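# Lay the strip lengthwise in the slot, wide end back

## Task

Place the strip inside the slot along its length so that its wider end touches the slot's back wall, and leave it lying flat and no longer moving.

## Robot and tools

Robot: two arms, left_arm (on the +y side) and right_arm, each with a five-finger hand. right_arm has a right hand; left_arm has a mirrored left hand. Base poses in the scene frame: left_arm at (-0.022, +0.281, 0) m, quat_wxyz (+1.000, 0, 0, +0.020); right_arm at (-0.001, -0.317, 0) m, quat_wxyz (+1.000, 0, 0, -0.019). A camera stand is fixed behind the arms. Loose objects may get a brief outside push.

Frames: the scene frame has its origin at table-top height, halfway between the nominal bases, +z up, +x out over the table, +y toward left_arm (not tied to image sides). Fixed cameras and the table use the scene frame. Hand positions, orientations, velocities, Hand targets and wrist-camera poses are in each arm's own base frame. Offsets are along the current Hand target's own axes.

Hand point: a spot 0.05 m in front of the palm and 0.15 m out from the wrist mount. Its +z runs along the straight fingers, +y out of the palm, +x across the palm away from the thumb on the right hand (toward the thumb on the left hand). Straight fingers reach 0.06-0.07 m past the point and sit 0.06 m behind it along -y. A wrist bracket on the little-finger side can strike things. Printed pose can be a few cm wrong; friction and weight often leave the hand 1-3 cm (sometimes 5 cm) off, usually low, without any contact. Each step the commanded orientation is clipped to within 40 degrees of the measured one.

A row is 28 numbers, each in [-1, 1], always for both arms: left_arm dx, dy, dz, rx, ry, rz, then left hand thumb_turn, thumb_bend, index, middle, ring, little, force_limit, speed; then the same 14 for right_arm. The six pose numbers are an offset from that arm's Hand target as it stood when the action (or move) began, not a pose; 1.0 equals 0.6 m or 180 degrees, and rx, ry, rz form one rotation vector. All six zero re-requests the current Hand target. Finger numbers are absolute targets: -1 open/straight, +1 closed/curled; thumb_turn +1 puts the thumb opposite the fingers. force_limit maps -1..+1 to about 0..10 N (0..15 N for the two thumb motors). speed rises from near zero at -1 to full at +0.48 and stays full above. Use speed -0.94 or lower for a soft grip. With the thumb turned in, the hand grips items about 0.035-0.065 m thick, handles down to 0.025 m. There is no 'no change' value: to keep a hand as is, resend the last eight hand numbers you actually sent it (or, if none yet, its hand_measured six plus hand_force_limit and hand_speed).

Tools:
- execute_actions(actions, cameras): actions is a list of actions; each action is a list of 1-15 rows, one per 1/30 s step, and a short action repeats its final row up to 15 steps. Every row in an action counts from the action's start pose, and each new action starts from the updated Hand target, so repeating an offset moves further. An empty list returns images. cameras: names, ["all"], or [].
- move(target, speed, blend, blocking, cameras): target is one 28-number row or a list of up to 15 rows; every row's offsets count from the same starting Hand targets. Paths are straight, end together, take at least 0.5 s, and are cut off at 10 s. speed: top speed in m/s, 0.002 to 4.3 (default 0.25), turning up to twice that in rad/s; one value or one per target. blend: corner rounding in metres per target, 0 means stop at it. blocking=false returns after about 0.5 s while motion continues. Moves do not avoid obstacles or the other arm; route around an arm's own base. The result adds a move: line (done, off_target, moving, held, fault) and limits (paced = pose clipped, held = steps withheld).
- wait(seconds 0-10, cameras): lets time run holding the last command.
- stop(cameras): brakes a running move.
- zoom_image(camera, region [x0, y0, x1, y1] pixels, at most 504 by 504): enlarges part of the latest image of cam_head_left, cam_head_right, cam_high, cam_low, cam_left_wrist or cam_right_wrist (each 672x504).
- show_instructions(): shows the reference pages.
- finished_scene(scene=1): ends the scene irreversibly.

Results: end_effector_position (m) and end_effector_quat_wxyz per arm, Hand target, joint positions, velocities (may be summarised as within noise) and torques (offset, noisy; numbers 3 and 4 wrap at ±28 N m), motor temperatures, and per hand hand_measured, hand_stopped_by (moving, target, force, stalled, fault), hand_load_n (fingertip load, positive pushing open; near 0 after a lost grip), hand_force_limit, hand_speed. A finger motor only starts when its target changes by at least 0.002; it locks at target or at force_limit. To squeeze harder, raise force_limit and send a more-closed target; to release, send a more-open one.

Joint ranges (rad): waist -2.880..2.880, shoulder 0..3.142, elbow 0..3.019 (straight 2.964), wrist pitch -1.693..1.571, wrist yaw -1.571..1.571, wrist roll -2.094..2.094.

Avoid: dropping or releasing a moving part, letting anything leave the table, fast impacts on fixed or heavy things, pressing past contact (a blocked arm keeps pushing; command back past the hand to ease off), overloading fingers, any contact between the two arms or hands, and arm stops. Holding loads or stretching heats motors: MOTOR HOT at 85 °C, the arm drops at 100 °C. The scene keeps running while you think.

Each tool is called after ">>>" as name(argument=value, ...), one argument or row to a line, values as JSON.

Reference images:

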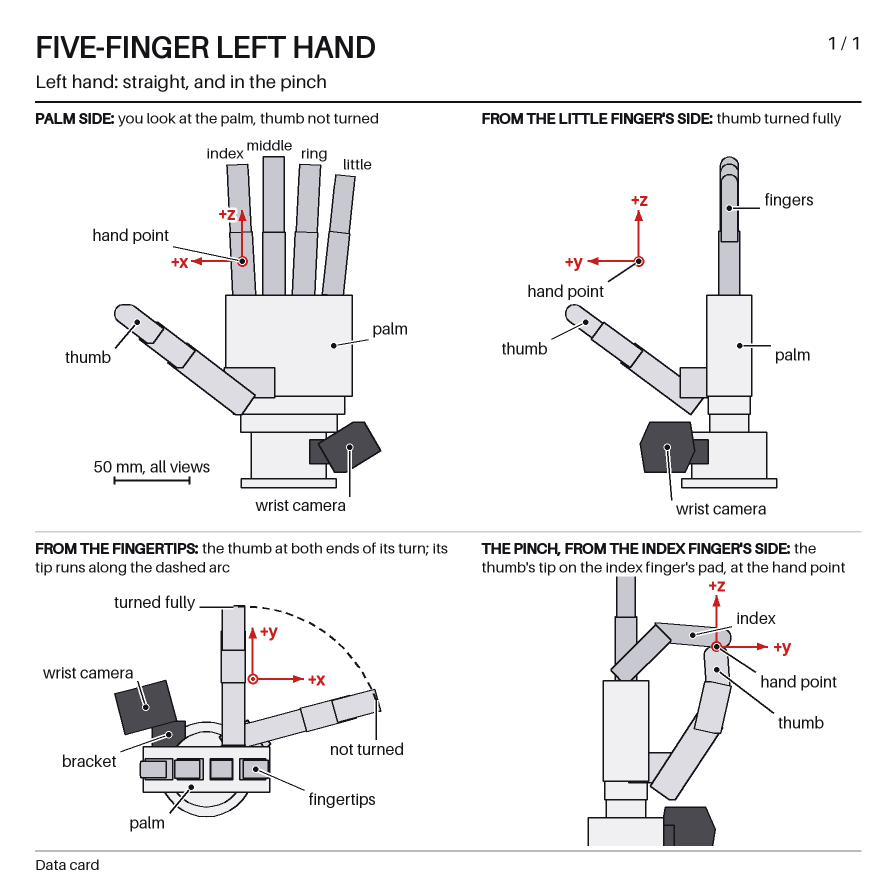

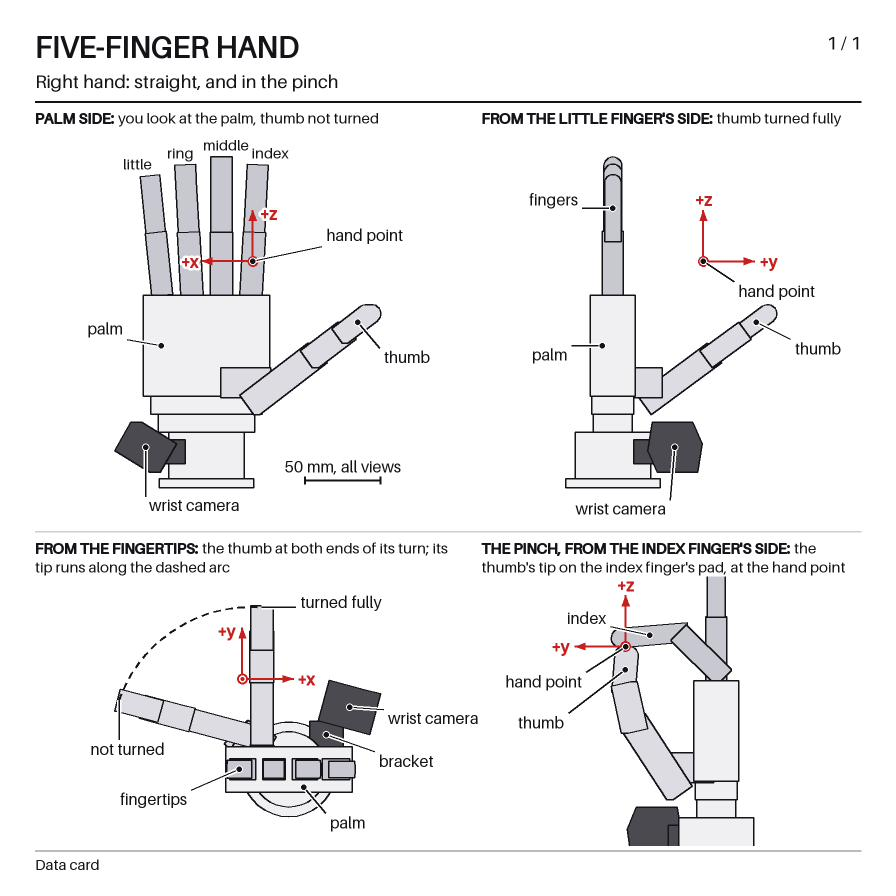

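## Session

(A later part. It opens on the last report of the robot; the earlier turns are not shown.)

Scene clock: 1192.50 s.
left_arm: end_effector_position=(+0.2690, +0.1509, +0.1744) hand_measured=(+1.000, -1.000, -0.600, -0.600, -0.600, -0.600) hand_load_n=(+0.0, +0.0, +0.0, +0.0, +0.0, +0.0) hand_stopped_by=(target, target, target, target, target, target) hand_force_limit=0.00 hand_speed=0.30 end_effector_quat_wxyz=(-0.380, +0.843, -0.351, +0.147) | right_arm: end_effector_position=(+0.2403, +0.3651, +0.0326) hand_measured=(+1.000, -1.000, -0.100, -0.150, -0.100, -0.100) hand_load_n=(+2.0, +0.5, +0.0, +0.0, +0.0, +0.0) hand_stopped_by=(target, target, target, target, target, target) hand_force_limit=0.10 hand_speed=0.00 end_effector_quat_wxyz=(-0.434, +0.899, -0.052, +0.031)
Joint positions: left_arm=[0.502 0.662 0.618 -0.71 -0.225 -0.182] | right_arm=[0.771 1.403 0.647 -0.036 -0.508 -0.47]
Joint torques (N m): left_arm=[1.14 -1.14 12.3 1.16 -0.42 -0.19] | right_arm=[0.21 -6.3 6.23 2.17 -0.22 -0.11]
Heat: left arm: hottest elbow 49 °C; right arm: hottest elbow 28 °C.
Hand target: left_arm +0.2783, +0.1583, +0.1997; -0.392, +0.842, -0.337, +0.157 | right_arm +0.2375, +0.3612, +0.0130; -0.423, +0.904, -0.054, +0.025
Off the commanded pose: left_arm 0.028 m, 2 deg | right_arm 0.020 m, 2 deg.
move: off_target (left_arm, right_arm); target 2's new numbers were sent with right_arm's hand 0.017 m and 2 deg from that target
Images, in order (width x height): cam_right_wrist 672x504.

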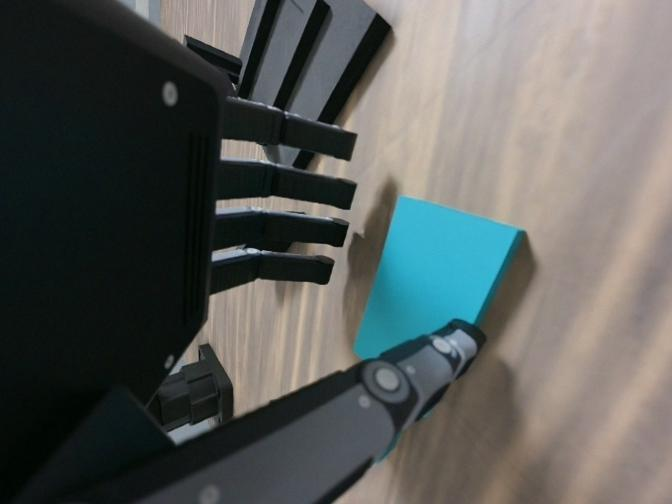

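>>> move(
  target=[
    [0,0,0,0,0,0,1,-1,-0.6,-0.6,-0.6,-0.6,0,0.3,-0.005,-0.0377,-0.051,0,0,0,1,-1,-0.1,-0.15,-0.1,-0.1,0.1,0],
    [0,0,0,0,0,0,1,-1,-0.6,-0.6,-0.6,-0.6,0,0.3,-0.005,0.0064,-0.0077,0,0,0,1,-1,-0.1,-0.15,-0.1,-0.1,0.1,0],
  ],
  cameras=["cam_right_wrist"],
  speed=0.12,
)

>>> zoom_image(
  camera="cam_right_wrist",
  region=[200, 100, 600, 400],
)

Scene clock: 1214.77 s.
left_arm: end_effector_position=(+0.2690, +0.1509, +0.1744) hand_measured=(+1.000, -1.000, -0.600, -0.600, -0.600, -0.600) hand_load_n=(+0.0, -0.5, +0.0, +0.0, +0.0, +0.0) hand_stopped_by=(target, target, target, target, target, target) hand_force_limit=0.00 hand_speed=0.30 end_effector_quat_wxyz=(-0.380, +0.843, -0.351, +0.147) | right_arm: end_effector_position=(+0.2339, +0.3588, +0.0264) hand_measured=(+1.000, -1.000, -0.100, -0.150, -0.100, -0.100) hand_load_n=(+0.0, +0.0, +0.0, -4.5, +0.0, +0.0) hand_stopped_by=(target, target, target, target, target, target) hand_force_limit=0.10 hand_speed=0.00 end_effector_quat_wxyz=(-0.429, +0.901, -0.051, +0.026)
Joint positions: left_arm=[0.502 0.662 0.618 -0.71 -0.225 -0.182] | right_arm=[0.771 1.4 0.629 -0.037 -0.511 -0.477]
Joint torques (N m): left_arm=[1.14 -1.14 12.31 1.17 -0.42 -0.19] | right_arm=[-0.09 -7.12 6.32 2.26 -0.21 -0.06]
Heat: left arm: hottest elbow 49 °C; right arm: hottest elbow 27 °C.
Hand target: left_arm +0.2783, +0.1583, +0.1997; -0.392, +0.842, -0.337, +0.157 | right_arm +0.2339, +0.3557, +0.0132; -0.423, +0.904, -0.053, +0.025
Off the commanded pose: left_arm 0.028 m, 2 deg | right_arm 0.014 m, 1 deg.
move: off_target (left_arm, right_arm)
Images, in order (width x height): cam_right_wrist 672x504.

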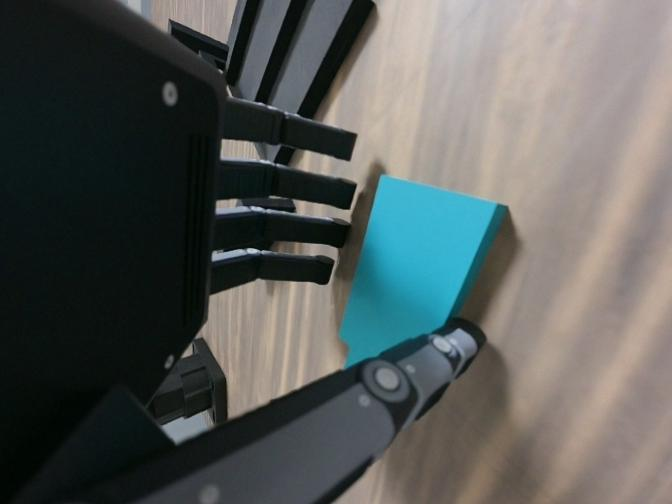

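Scaled by 1.260 from the camera's 672x504 image, which has a finer 960x720 frame.

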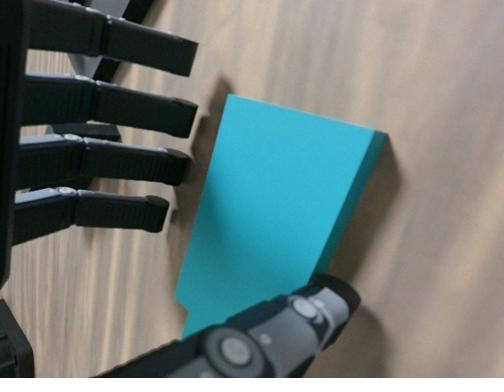

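>>> move(
  target=[
    [0,0,0,0,0,0,1,-1,-0.6,-0.6,-0.6,-0.6,0,0.3,0,-0.0243,-0.0228,-0.0278,0,0,1,-1,-0.1,-0.15,-0.1,-0.1,0.1,0],
    [0,0,0,0,0,0,1,-1,-0.6,-0.6,-0.6,-0.6,0,0.3,0,-0.0243,-0.0228,-0.0278,0,0,1,-1,-0.04,0.0,-0.04,-0.04,0.1,0],
    [0,0,0,0,0,0,1,-1,-0.6,-0.6,-0.6,-0.6,0,0.3,0,0.0038,0.0007,-0.0278,0,0,1,-1,-0.04,0.0,-0.04,-0.04,0.1,0],
  ],
  cameras=["cam_right_wrist"],
  speed=0.12,
)

>>> zoom_image(
  camera="cam_right_wrist",
  region=[200, 100, 600, 400],
)

Scene clock: 1261.63 s.
left_arm: end_effector_position=(+0.2690, +0.1509, +0.1744) hand_measured=(+1.000, -1.000, -0.600, -0.600, -0.600, -0.600) hand_load_n=(+0.0, +0.0, +0.0, -0.5, +0.0, +0.0) hand_stopped_by=(target, target, target, target, target, target) hand_force_limit=0.00 hand_speed=0.30 end_effector_quat_wxyz=(-0.380, +0.843, -0.351, +0.147) | right_arm: end_effector_position=(+0.2328, +0.3514, +0.0247) hand_measured=(+1.000, -1.000, -0.040, +0.000, -0.040, -0.040) hand_load_n=(+0.0, +0.5, +0.0, -7.0, +0.0, +0.0) hand_stopped_by=(target, target, target, target, target, target) hand_force_limit=0.10 hand_speed=0.00 end_effector_quat_wxyz=(-0.388, +0.919, -0.060, +0.021)
Joint positions: left_arm=[0.502 0.662 0.618 -0.71 -0.225 -0.182] | right_arm=[0.784 1.4 0.671 -0.163 -0.459 -0.492]
Joint torques (N m): left_arm=[1.14 -1.2 12.3 1.17 -0.42 -0.19] | right_arm=[0.91 -6.65 7.25 2.51 0.03 -0.09]
Heat: left arm: hottest elbow 49 °C; right arm: hottest elbow 27 °C.
Hand target: left_arm +0.2783, +0.1583, +0.1997; -0.392, +0.842, -0.337, +0.157 | right_arm +0.2337, +0.3547, +0.0112; -0.383, +0.922, -0.054, +0.022
Off the commanded pose: left_arm 0.028 m, 2 deg | right_arm 0.014 m, 1 deg.
move: off_target (left_arm, right_arm)
Images, in order (width x height): cam_right_wrist 672x504.

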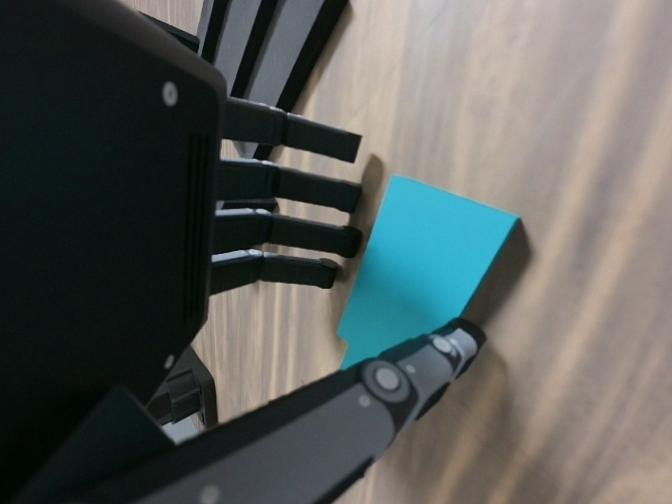

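Scaled by 1.260 from the camera's 672x504 image, which has a finer 960x720 frame.

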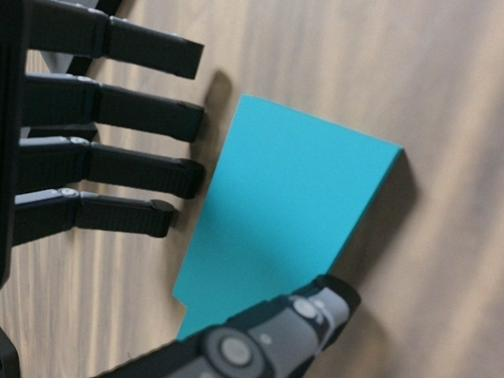

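>>> move(
  target=[
    [0,0,0,0,0,0,1,-1,-0.6,-0.6,-0.6,-0.6,0,0.3,0,0,0,0,0,0,1,-1,0.08,0.08,0.08,0.08,0.1,-0.9],
  ],
  cameras=["cam_right_wrist"],
  speed=0.12,
)

>>> zoom_image(
  camera="cam_right_wrist",
  region=[200, 100, 600, 400],
)

Scene clock: 1271.57 s.
left_arm: end_effector_position=(+0.2690, +0.1509, +0.1744) hand_measured=(+1.000, -1.000, -0.600, -0.600, -0.600, -0.600) hand_load_n=(+0.0, +0.0, +0.0, +0.0, +0.0, +0.0) hand_stopped_by=(target, target, target, target, target, target) hand_force_limit=0.00 hand_speed=0.30 end_effector_quat_wxyz=(-0.380, +0.843, -0.351, +0.147) | right_arm: end_effector_position=(+0.2344, +0.3546, +0.0223) hand_measured=(+1.000, -1.000, +0.080, +0.080, +0.080, +0.080) hand_load_n=(+0.0, +0.5, +0.0, +0.0, +0.0, +0.0) hand_stopped_by=(target, target, target, target, target, target) hand_force_limit=0.10 hand_speed=-0.90 end_effector_quat_wxyz=(-0.391, +0.918, -0.057, +0.024)
Joint positions: left_arm=[0.502 0.662 0.618 -0.71 -0.225 -0.182] | right_arm=[0.787 1.412 0.671 -0.142 -0.459 -0.492]
Joint torques (N m): left_arm=[1.14 -1.14 12.3 1.17 -0.42 -0.19] | right_arm=[0.56 -7.47 7.23 1.72 0.02 -0.09]
Heat: left arm: hottest elbow 49 °C; right arm: hottest elbow 27 °C.
Hand target: left_arm +0.2783, +0.1583, +0.1997; -0.392, +0.842, -0.337, +0.157 | right_arm +0.2338, +0.3546, +0.0112; -0.383, +0.922, -0.055, +0.022
Off the commanded pose: left_arm 0.028 m, 2 deg | right_arm 0.011 m, 1 deg.
move: off_target (left_arm, right_arm)
Images, in order (width x height): cam_right_wrist 672x504.

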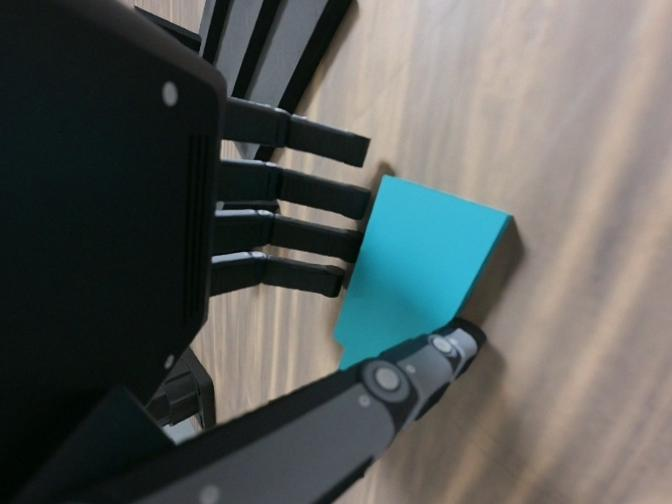

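Scaled by 1.260 from the camera's 672x504 image, which has a finer 960x720 frame.

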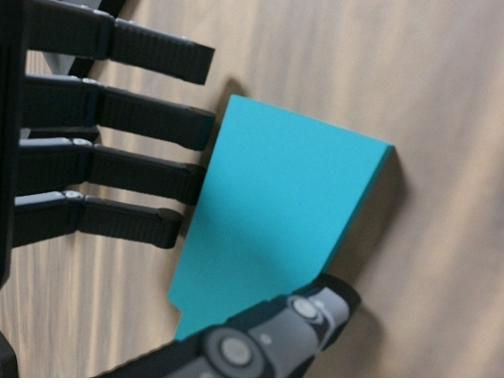

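>>> move(
  target=[
    [0,0,0,0,0,0,1,-1,-0.6,-0.6,-0.6,-0.6,0,0.3,0,0.0047,0.0047,0,0,0,1,-1,0.08,0.08,0.08,0.08,0.1,-0.9],
    [0,0,0,0,0,0,1,-1,-0.6,-0.6,-0.6,-0.6,0,0.3,0,0.0047,0.0047,0,0,0,1,-1,0.5,0.5,0.5,0.3,0.1,-0.9],
  ],
  cameras=["cam_right_wrist"],
  speed=0.12,
)

>>> zoom_image(
  camera="cam_right_wrist",
  region=[200, 100, 600, 400],
)

Scene clock: 1283.07 s.
left_arm: end_effector_position=(+0.2690, +0.1509, +0.1744) hand_measured=(+1.000, -1.000, -0.600, -0.600, -0.600, -0.600) hand_load_n=(+0.0, +0.0, +0.0, +0.0, +0.0, +0.0) hand_stopped_by=(target, target, target, target, target, target) hand_force_limit=0.00 hand_speed=0.30 end_effector_quat_wxyz=(-0.380, +0.843, -0.351, +0.147) | right_arm: end_effector_position=(+0.2358, +0.3566, +0.0193) hand_measured=(+1.000, -1.000, +0.234, +0.162, +0.226, +0.300) hand_load_n=(+2.5, +2.5, +8.0, +0.5, +5.0, +0.0) hand_stopped_by=(target, target, force, force, force, target) hand_force_limit=0.10 hand_speed=-0.90 end_effector_quat_wxyz=(-0.392, +0.918, -0.056, +0.025)
Joint positions: left_arm=[0.502 0.662 0.618 -0.71 -0.225 -0.182] | right_arm=[0.789 1.424 0.671 -0.127 -0.457 -0.492]
Joint torques (N m): left_arm=[1.14 -1.14 12.31 1.17 -0.42 -0.19] | right_arm=[0.44 -7.71 6.82 1.61 -0.05 -0.09]
Heat: left arm: hottest elbow 49 °C; right arm: hottest elbow 27 °C.
Hand target: left_arm +0.2783, +0.1583, +0.1997; -0.392, +0.842, -0.337, +0.157 | right_arm +0.2337, +0.3545, +0.0071; -0.383, +0.922, -0.055, +0.022
Off the commanded pose: left_arm 0.028 m, 2 deg | right_arm 0.012 m, 1 deg.
move: off_target (left_arm, right_arm); target 2's new numbers were sent with right_arm's hand 0.015 m and 1 deg from that target
Images, in order (width x height): cam_right_wrist 672x504.

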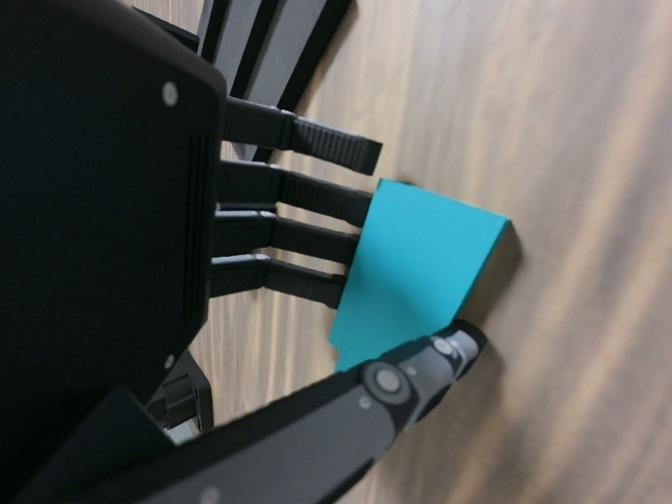

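Scaled by 1.260 from the camera's 672x504 image, which has a finer 960x720 frame.

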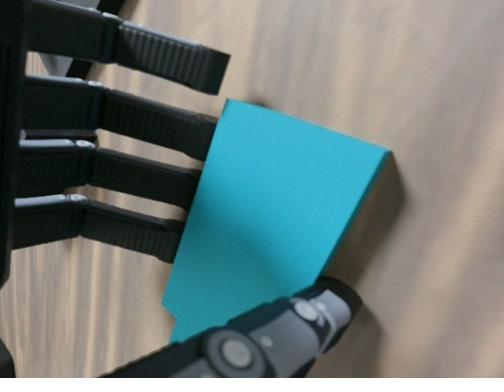

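>>> move(
  target=[
    [0,0,0,0,0,0,1,-1,-0.6,-0.6,-0.6,-0.6,0,0.3,0,0,0,0,0,0,1,-1,0.6,0.6,0.6,0.3,0.4,-0.9],
    [0,0,0,0,0,0,1,-1,-0.6,-0.6,-0.6,-0.6,0,0.3,0,-0.098,-0.0977,0,0,0,1,-1,0.6,0.6,0.6,0.3,0.4,-0.9],
  ],
  cameras=["cam_right_wrist","cam_head_left","cam_low"],
  speed=0.12,
)

>>> zoom_image(
  camera="cam_right_wrist",
  region=[150, 0, 600, 400],
)

Scene clock: 1294.80 s.
left_arm: end_effector_position=(+0.2690, +0.1509, +0.1744) hand_measured=(+1.000, -1.000, -0.600, -0.600, -0.600, -0.600) hand_load_n=(+0.0, +0.0, +0.0, +0.0, -0.5, +0.0) hand_stopped_by=(target, target, target, target, target, target) hand_force_limit=0.00 hand_speed=0.30 end_effector_quat_wxyz=(-0.380, +0.843, -0.351, +0.147) | right_arm: end_effector_position=(+0.2189, +0.3374, +0.0649) hand_measured=(+1.000, -1.000, +0.234, +0.176, +0.234, +0.300) hand_load_n=(+4.5, +3.5, +6.0, +8.0, +5.0, +0.0) hand_stopped_by=(target, target, force, force, force, target) hand_force_limit=0.40 hand_speed=-0.90 end_effector_quat_wxyz=(-0.364, +0.929, -0.066, +0.006)
Joint positions: left_arm=[0.502 0.662 0.618 -0.71 -0.225 -0.182] | right_arm=[0.789 1.291 0.723 -0.386 -0.449 -0.495]
Joint torques (N m): left_arm=[1.08 -1.14 12.31 1.16 -0.42 -0.18] | right_arm=[0.38 -9.52 12.64 0.76 -0.4 -0.06]
Heat: left arm: hottest elbow 49 °C; right arm: hottest elbow 27 °C.
Hand target: left_arm +0.2783, +0.1583, +0.1997; -0.392, +0.842, -0.337, +0.157 | right_arm +0.2338, +0.3545, +0.0901; -0.383, +0.922, -0.055, +0.022
Off the commanded pose: left_arm 0.028 m, 2 deg | right_arm 0.034 m, 3 deg.
move: off_target (left_arm, right_arm)
Images, in order (width x height): cam_head_left 672x504, cam_low 672x504, cam_right_wrist 672x504.

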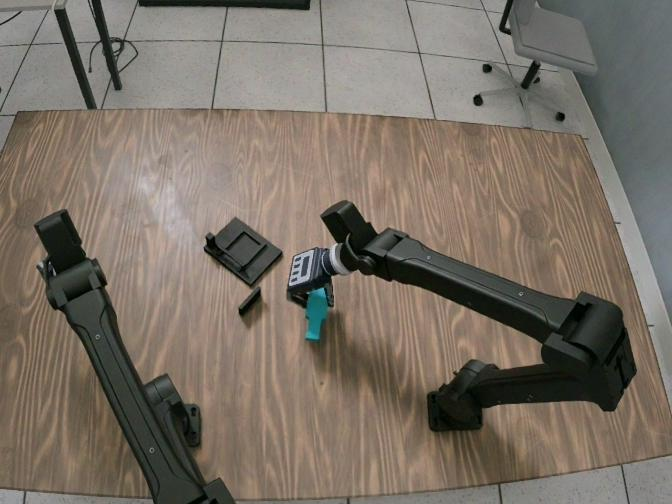

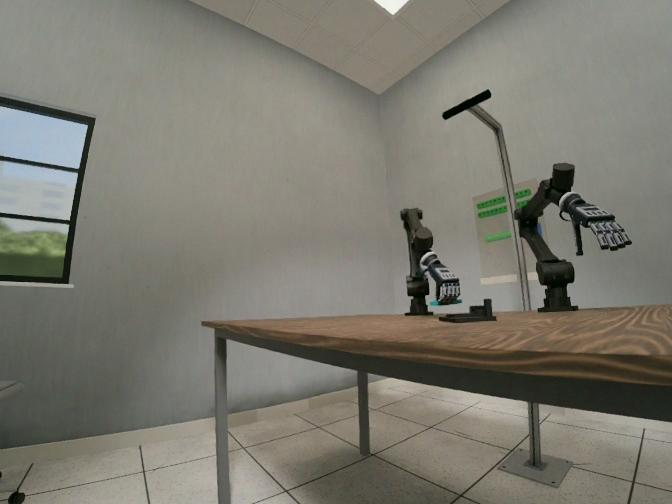

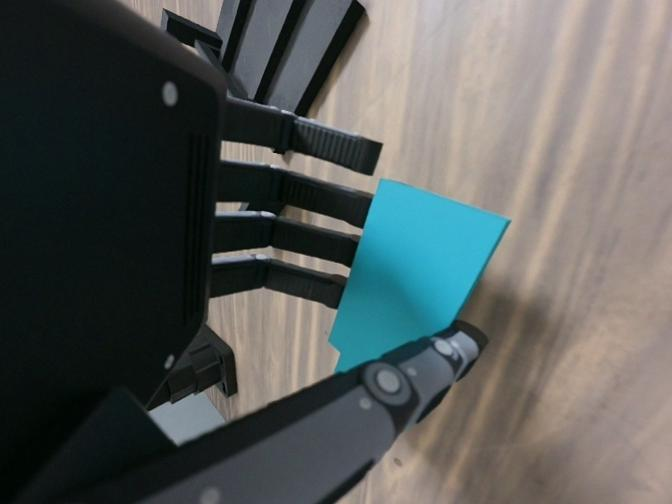

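Scaled by 1.120 from the camera's 672x504 image, which has a finer 960x720 frame.

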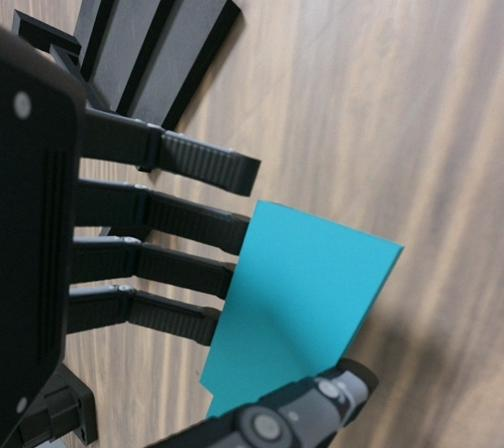

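>>> move(
  target=[
    [-0.064,-0.039,0.0075,0,0,0,1,-1,-0.6,-0.6,-0.6,-0.6,0,0.3,0,-0.0354,-0.0353,0,0,0,1,-1,0.6,0.6,0.6,0.3,0.4,-0.9],
    [-0.128,-0.078,0.015,0,0,0,1,-1,-0.6,-0.6,-0.6,-0.6,0,0.3,-0.0145,-0.285,0.2387,0,0.1142,0.1138,1,-1,0.6,0.6,0.6,0.3,0.4,-0.9],
  ],
  cameras=["cam_right_wrist","cam_head_left","cam_high","cam_low"],
  speed=0.15,
  blend=[0.02,0],
)

>>> zoom_image(
  camera="cam_right_wrist",
  region=[150, 0, 650, 400],
)

Scene clock: 1350.00 s.
left_arm: end_effector_position=(+0.2407, +0.2237, +0.1971) hand_measured=(+1.000, -1.000, -0.600, -0.600, -0.600, -0.600) hand_load_n=(+0.0, +0.0, +0.0, +0.0, +0.0, +0.0) hand_stopped_by=(target, target, target, target, target, target) hand_force_limit=0.00 hand_speed=0.30 end_effector_quat_wxyz=(-0.370, +0.853, -0.336, +0.152) | right_arm: end_effector_position=(+0.2444, +0.5515, +0.0862) hand_measured=(+1.000, -1.000, +0.234, +0.176, +0.234, +0.300) hand_load_n=(+4.5, +3.5, +6.0, +8.0, +5.0, +0.0) hand_stopped_by=(target, target, force, force, force, target) hand_force_limit=0.40 hand_speed=-0.90 end_effector_quat_wxyz=(-0.343, +0.888, -0.282, +0.117)
Joint positions: left_arm=[0.866 0.749 0.711 -0.71 0.045 0.027] | right_arm=[1.135 1.662 1.183 -0.36 0.135 0.126]
Joint torques (N m): left_arm=[1.38 -2.02 13.38 1.28 0.11 0.16] | right_arm=[0.67 -14.8 13.93 1.02 0.16 0.07]
Heat: left arm: hottest elbow 50 °C; right arm: hottest elbow 31 °C.
Hand target: left_arm +0.2482, +0.2381, +0.2298; -0.392, +0.842, -0.336, +0.157 | right_arm +0.2514, +0.5762, +0.1103; -0.365, +0.879, -0.284, +0.118
Off the commanded pose: left_arm 0.037 m, 3 deg | right_arm 0.035 m, 3 deg.
move: off_target (left_arm, right_arm)
Images, in order (width x height): cam_head_left 672x504, cam_high 672x504, cam_low 672x504, cam_right_wrist 672x504.

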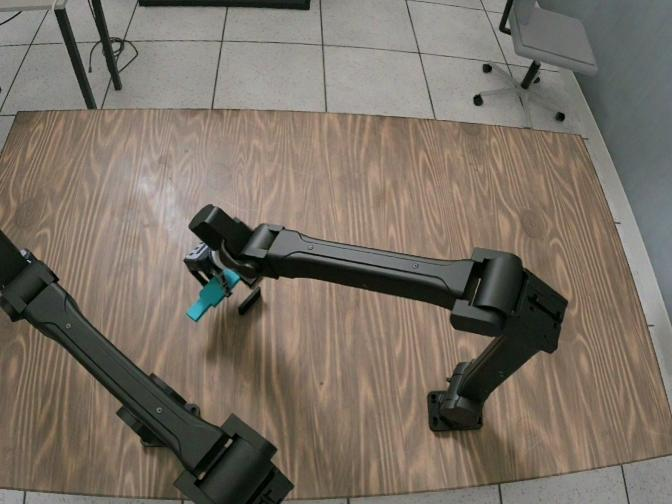

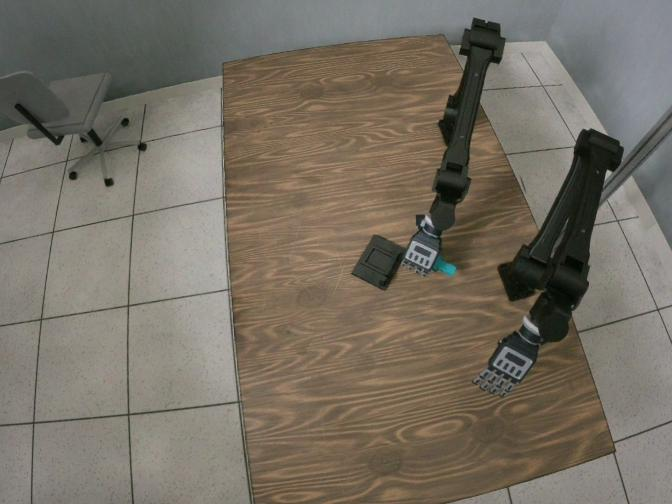

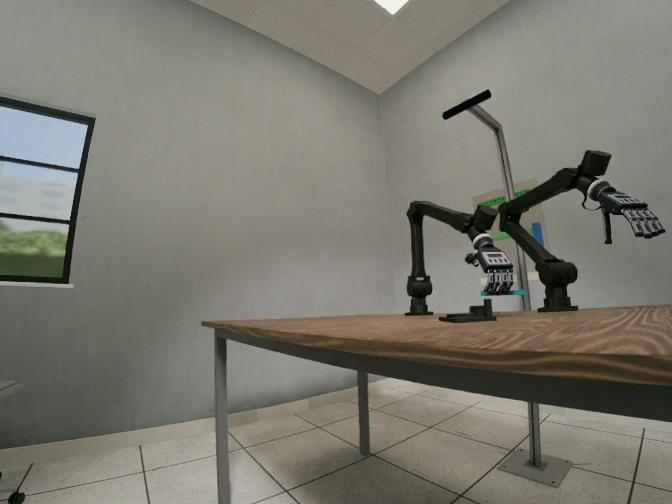

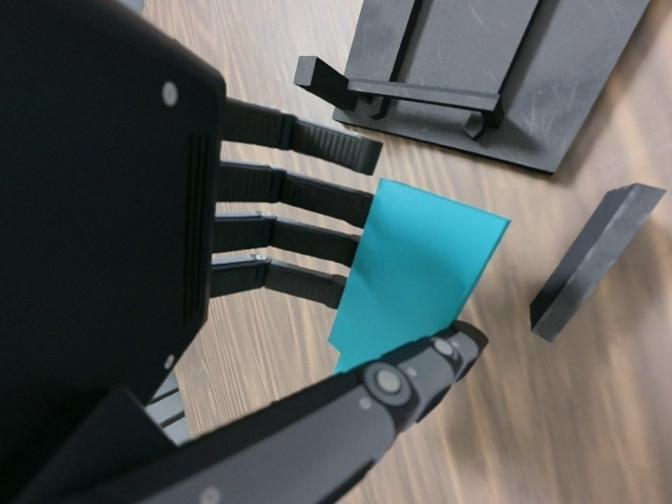

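Scaled by 1.008 from the camera's 672x504 image, which has a finer 960x720 frame.

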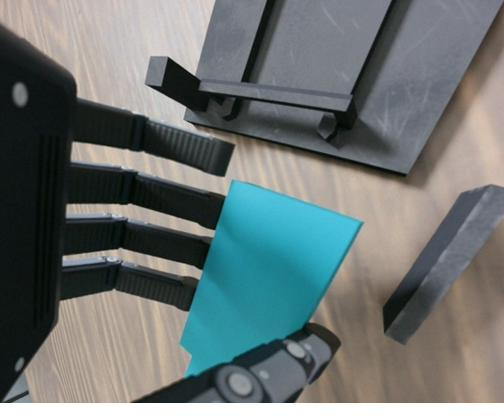

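>>> move(
  target=[0,0,0,0,0,0,1,-1,-0.6,-0.6,-0.6,-0.6,0,0.3,0,0,0,0,0,0,1,-1,0.6,0.6,0.6,0.3,0.4,-0.9],
  cameras=["cam_right_wrist","cam_head_left","cam_high","cam_low"],
)

Scene clock: 1421.63 s.
left_arm: end_effector_position=(+0.2406, +0.2237, +0.1971) hand_measured=(+1.000, -1.000, -0.600, -0.600, -0.600, -0.600) hand_load_n=(+0.0, +0.0, +0.0, +0.0, +0.0, +0.0) hand_stopped_by=(target, target, target, target, target, target) hand_force_limit=0.00 hand_speed=0.30 end_effector_quat_wxyz=(-0.370, +0.853, -0.336, +0.152) | right_arm: end_effector_position=(+0.2443, +0.5515, +0.0861) hand_measured=(+1.000, -1.000, +0.234, +0.176, +0.234, +0.300) hand_load_n=(+4.5, +3.5, +6.0, +8.0, +5.0, +0.0) hand_stopped_by=(target, target, force, force, force, target) hand_force_limit=0.40 hand_speed=-0.90 end_effector_quat_wxyz=(-0.343, +0.888, -0.282, +0.117)
Joint positions: left_arm=[0.866 0.749 0.711 -0.71 0.045 0.027] | right_arm=[1.135 1.662 1.183 -0.36 0.135 0.127]
Joint torques (N m): left_arm=[1.38 -1.96 13.39 1.28 0.11 0.17] | right_arm=[0.67 -14.8 13.96 1.02 0.15 0.09]
Motor temperatures (°C): left_arm=[24 23 46 23 22 21] | right_arm=[24 25 35 22 23 19]
Heat: left arm: hottest elbow 46 °C; right arm: hottest elbow 35 °C.
Hand target: left_arm +0.2482, +0.2381, +0.2298; -0.392, +0.842, -0.337, +0.157 | right_arm +0.2513, +0.5762, +0.1102; -0.365, +0.879, -0.284, +0.118
Off the commanded pose: left_arm 0.037 m, 3 deg | right_arm 0.035 m, 3 deg.
move: off_target (left_arm, right_arm)
Images, in order (width x height): cam_head_left 672x504, cam_high 672x504, cam_low 672x504, cam_right_wrist 672x504.

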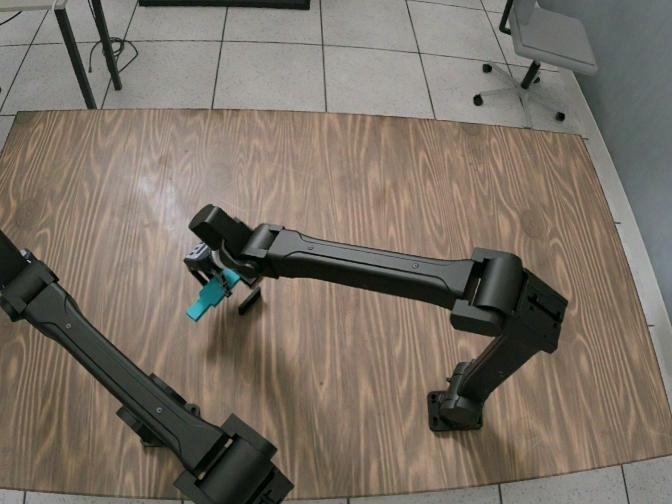

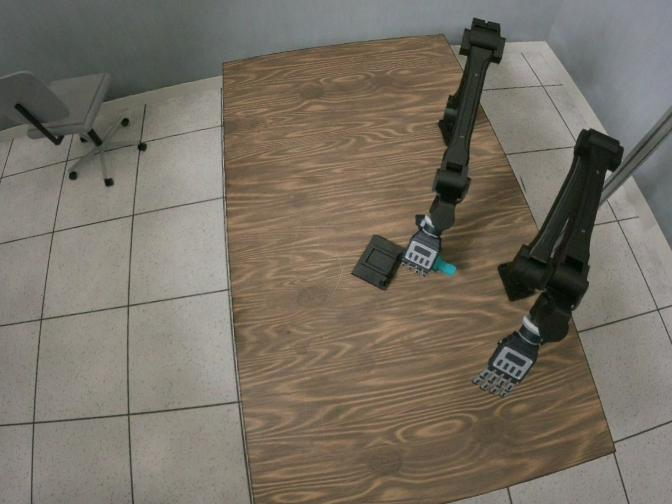

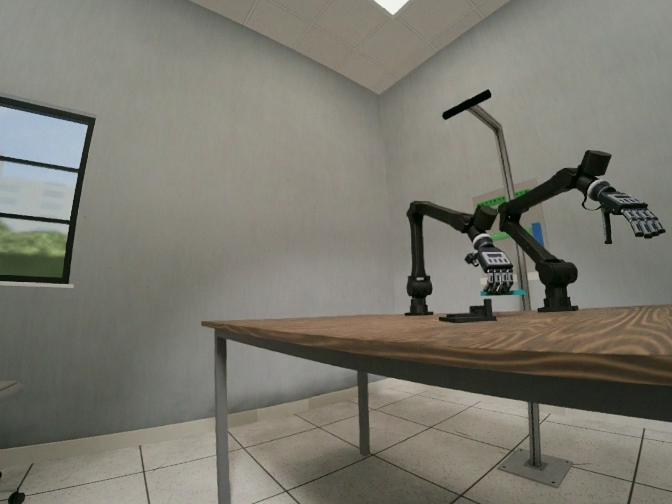

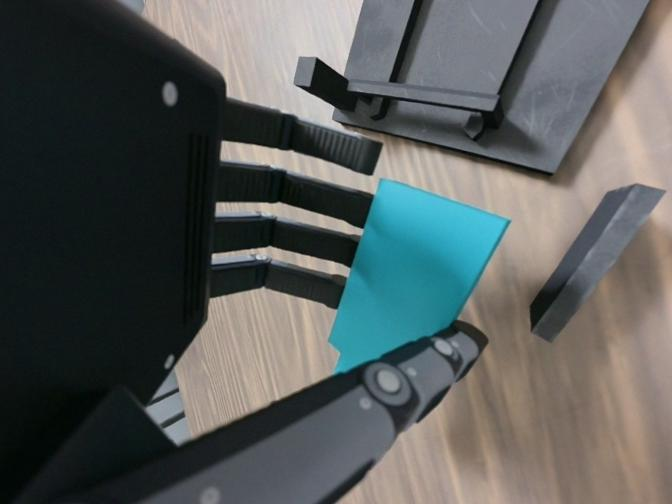

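>>> zoom_image(
  camera="cam_high",
  region=[320, 200, 500, 320],
)

>>> zoom_image(
  camera="cam_right_wrist",
  region=[270, 0, 672, 380],
)

>>> zoom_image(
  camera="cam_low",
  region=[420, 220, 560, 340],
)

Scaled by 2.800 from the camera's 672x504 image, which has a finer 960x720 frame.

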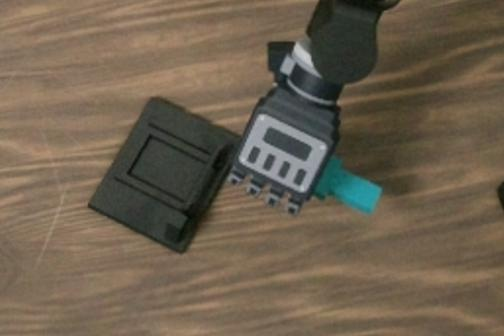

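Scaled by 1.254 from the camera's 672x504 image, which has a finer 960x720 frame.

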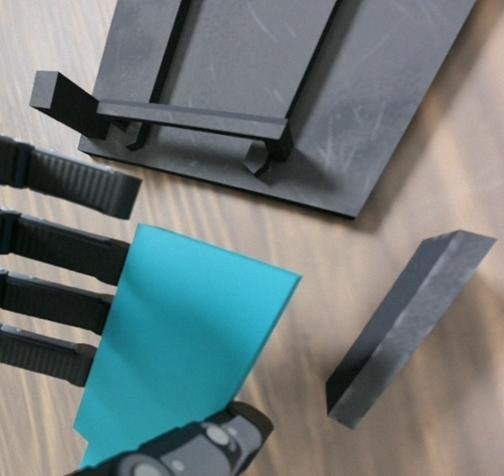

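Scaled by 3.600 from the camera's 672x504 image, which has a finer 960x720 frame.

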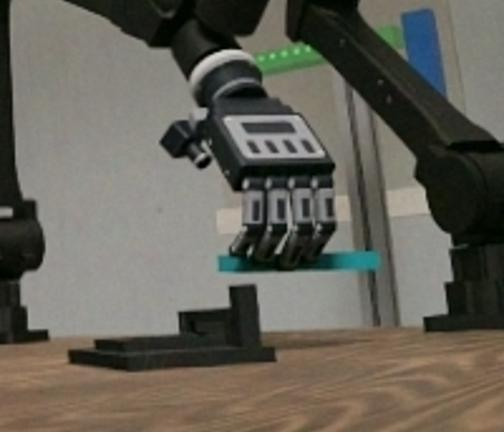

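>>> move(
  target=[0,0,0,0,0,0,1,-1,-0.6,-0.6,-0.6,-0.6,0,0.3,0,0,0,0,0,0,1,-1,0.6,0.6,0.6,1,-0.7,-0.8],
  cameras=["cam_right_wrist"],
)

>>> move(
  target=[
    [0,0,0,0,0,0,1,-1,-0.6,-0.6,-0.6,-0.6,0,0.3,0.047,-0.0353,0.0005,0,0,0,1,-1,0.6,0.6,0.6,1,-0.7,-0.8],
    [0,0,0,0,0,0,1,-1,-0.6,-0.6,-0.6,-0.6,0,0.3,0.054,0.0523,0.066,0,0,0,1,-1,0.6,0.6,0.6,1,-0.7,-0.8],
  ],
  speed=0.08,
  blend=0.02,
  cameras=["cam_right_wrist","cam_low","cam_high"],
)

Scene clock: 1562.87 s.
left_arm: end_effector_position=(+0.2406, +0.2237, +0.1971) hand_measured=(+1.000, -1.000, -0.600, -0.600, -0.600, -0.600) hand_load_n=(+0.0, +0.0, +0.0, +0.0, +0.0, +0.0) hand_stopped_by=(target, target, target, target, target, target) hand_force_limit=0.00 hand_speed=0.30 end_effector_quat_wxyz=(-0.370, +0.853, -0.336, +0.152) | right_arm: end_effector_position=(+0.2443, +0.5515, +0.0861) hand_measured=(+1.000, -1.000, +0.234, +0.176, +0.234, +1.000) hand_load_n=(+4.5, +3.5, +6.0, +8.0, +4.5, +0.0) hand_stopped_by=(target, target, force, force, force, target) hand_force_limit=-0.70 hand_speed=-0.80 end_effector_quat_wxyz=(-0.343, +0.888, -0.282, +0.117)
Joint positions: left_arm=[0.866 0.749 0.711 -0.71 0.045 0.027] | right_arm=[1.135 1.662 1.183 -0.36 0.135 0.127]
Joint torques (N m): left_arm=[1.38 -2.02 13.39 1.28 0.11 0.17] | right_arm=[0.67 -14.74 13.94 1.03 0.15 0.09]
Heat: left arm: hottest elbow 47 °C; right arm: hottest elbow 37 °C.
Hand target: left_arm +0.2482, +0.2381, +0.2298; -0.392, +0.842, -0.337, +0.157 | right_arm +0.2513, +0.5761, +0.1102; -0.365, +0.879, -0.284, +0.118
Off the commanded pose: left_arm 0.037 m, 3 deg | right_arm 0.035 m, 3 deg.
move: off_target (left_arm, right_arm)
Images, in order (width x height): cam_right_wrist 672x504.

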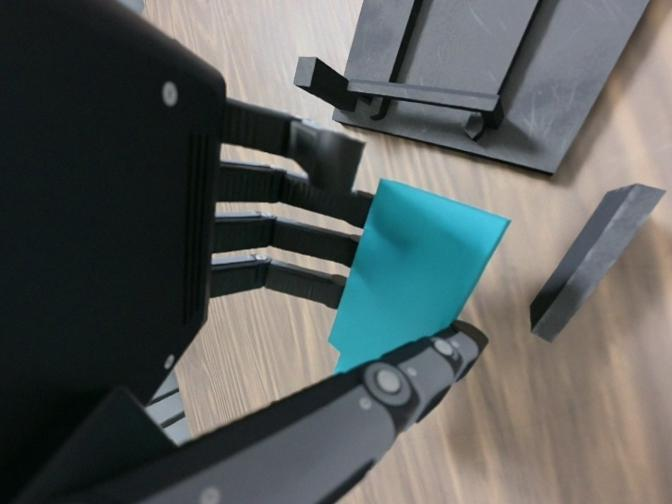

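Scene clock: 1564.80 s.
left_arm: end_effector_position=(+0.2406, +0.2237, +0.1971) hand_measured=(+1.000, -1.000, -0.600, -0.600, -0.600, -0.600) hand_load_n=(+0.0, +0.0, +0.0, +0.0, +0.0, +0.0) hand_stopped_by=(target, target, target, target, target, target) hand_force_limit=0.00 hand_speed=0.30 end_effector_quat_wxyz=(-0.370, +0.853, -0.336, +0.152) | right_arm: end_effector_position=(+0.2740, +0.5597, +0.0584) hand_measured=(+1.000, -1.000, +0.234, +0.176, +0.234, +1.000) hand_load_n=(+4.5, +3.5, +6.0, +8.0, +5.0, +0.0) hand_stopped_by=(target, target, force, force, force, target) hand_force_limit=-0.70 hand_speed=-0.80 end_effector_quat_wxyz=(-0.356, +0.883, -0.284, +0.115)
Joint positions: left_arm=[0.866 0.749 0.711 -0.71 0.045 0.027] | right_arm=[1.088 1.736 1.188 -0.261 0.097 0.1]
Joint torques (N m): left_arm=[1.38 -2.02 13.38 1.28 0.11 0.17] | right_arm=[-0.67 -16.21 8.38 2.32 -0.12 -0.06]
Heat: left arm: hottest elbow 47 °C; right arm: hottest elbow 36 °C.
Hand target: left_arm +0.2482, +0.2381, +0.2298; -0.392, +0.842, -0.337, +0.157 | right_arm +0.2810, +0.5620, +0.0600; -0.365, +0.879, -0.284, +0.118
Off the commanded pose: left_arm 0.037 m, 3 deg | right_arm 0.008 m, 1 deg.
move: off_target (left_arm); blend cut to 0.0178 m at target 1
Images, in order (width x height): cam_high 672x504, cam_low 672x504, cam_right_wrist 672x504.

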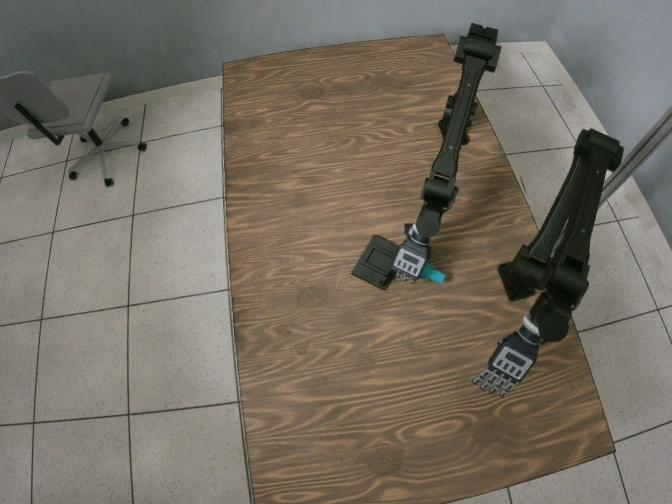

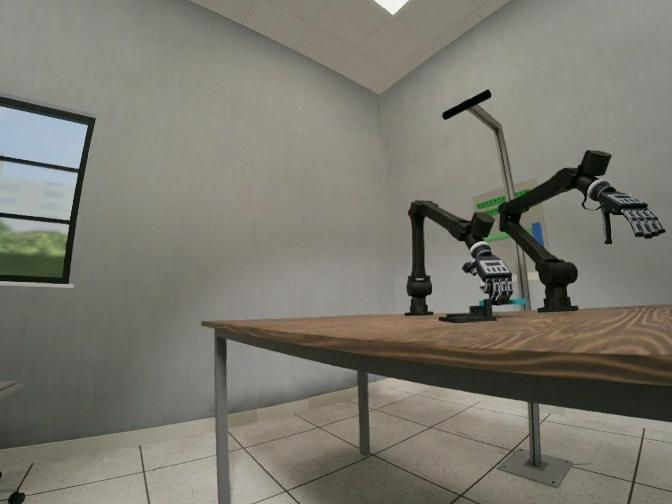

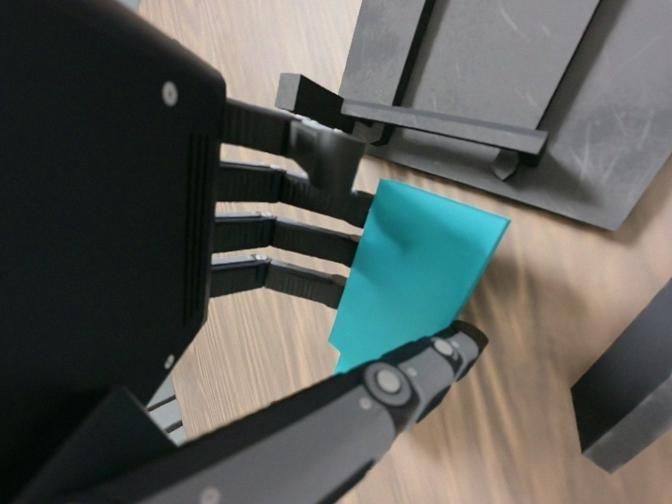

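>>> zoom_image(
  camera="cam_right_wrist",
  region=[270, 40, 650, 300],
)

>>> zoom_image(
  camera="cam_low",
  region=[420, 230, 560, 335],
)

>>> zoom_image(
  camera="cam_high",
  region=[330, 210, 470, 310],
)

Scaled by 1.326 from the camera's 672x504 image, which has a finer 960x720 frame.

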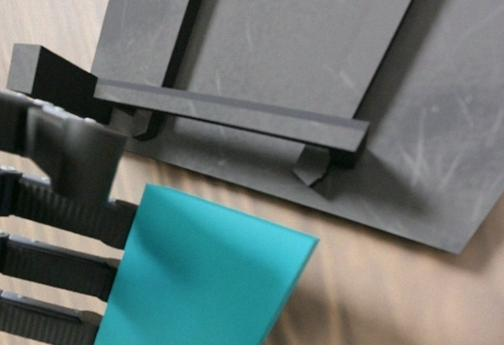

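Scaled by 3.600 from the camera's 672x504 image, which has a finer 960x720 frame.

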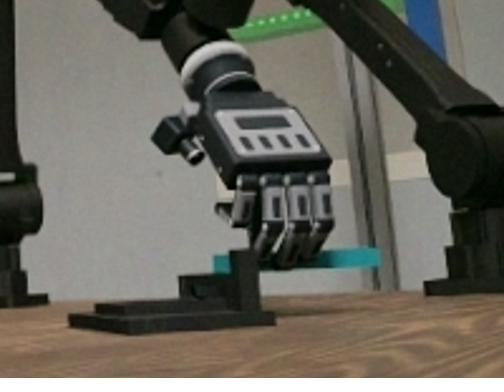

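Scaled by 3.600 from the camera's 672x504 image, which has a finer 960x720 frame.

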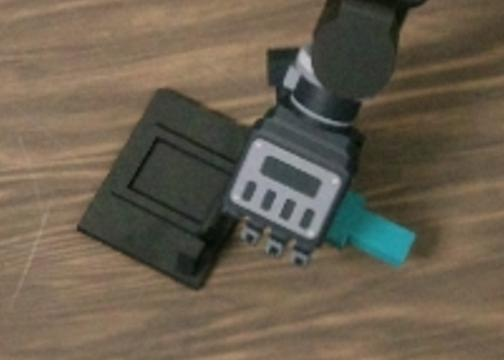

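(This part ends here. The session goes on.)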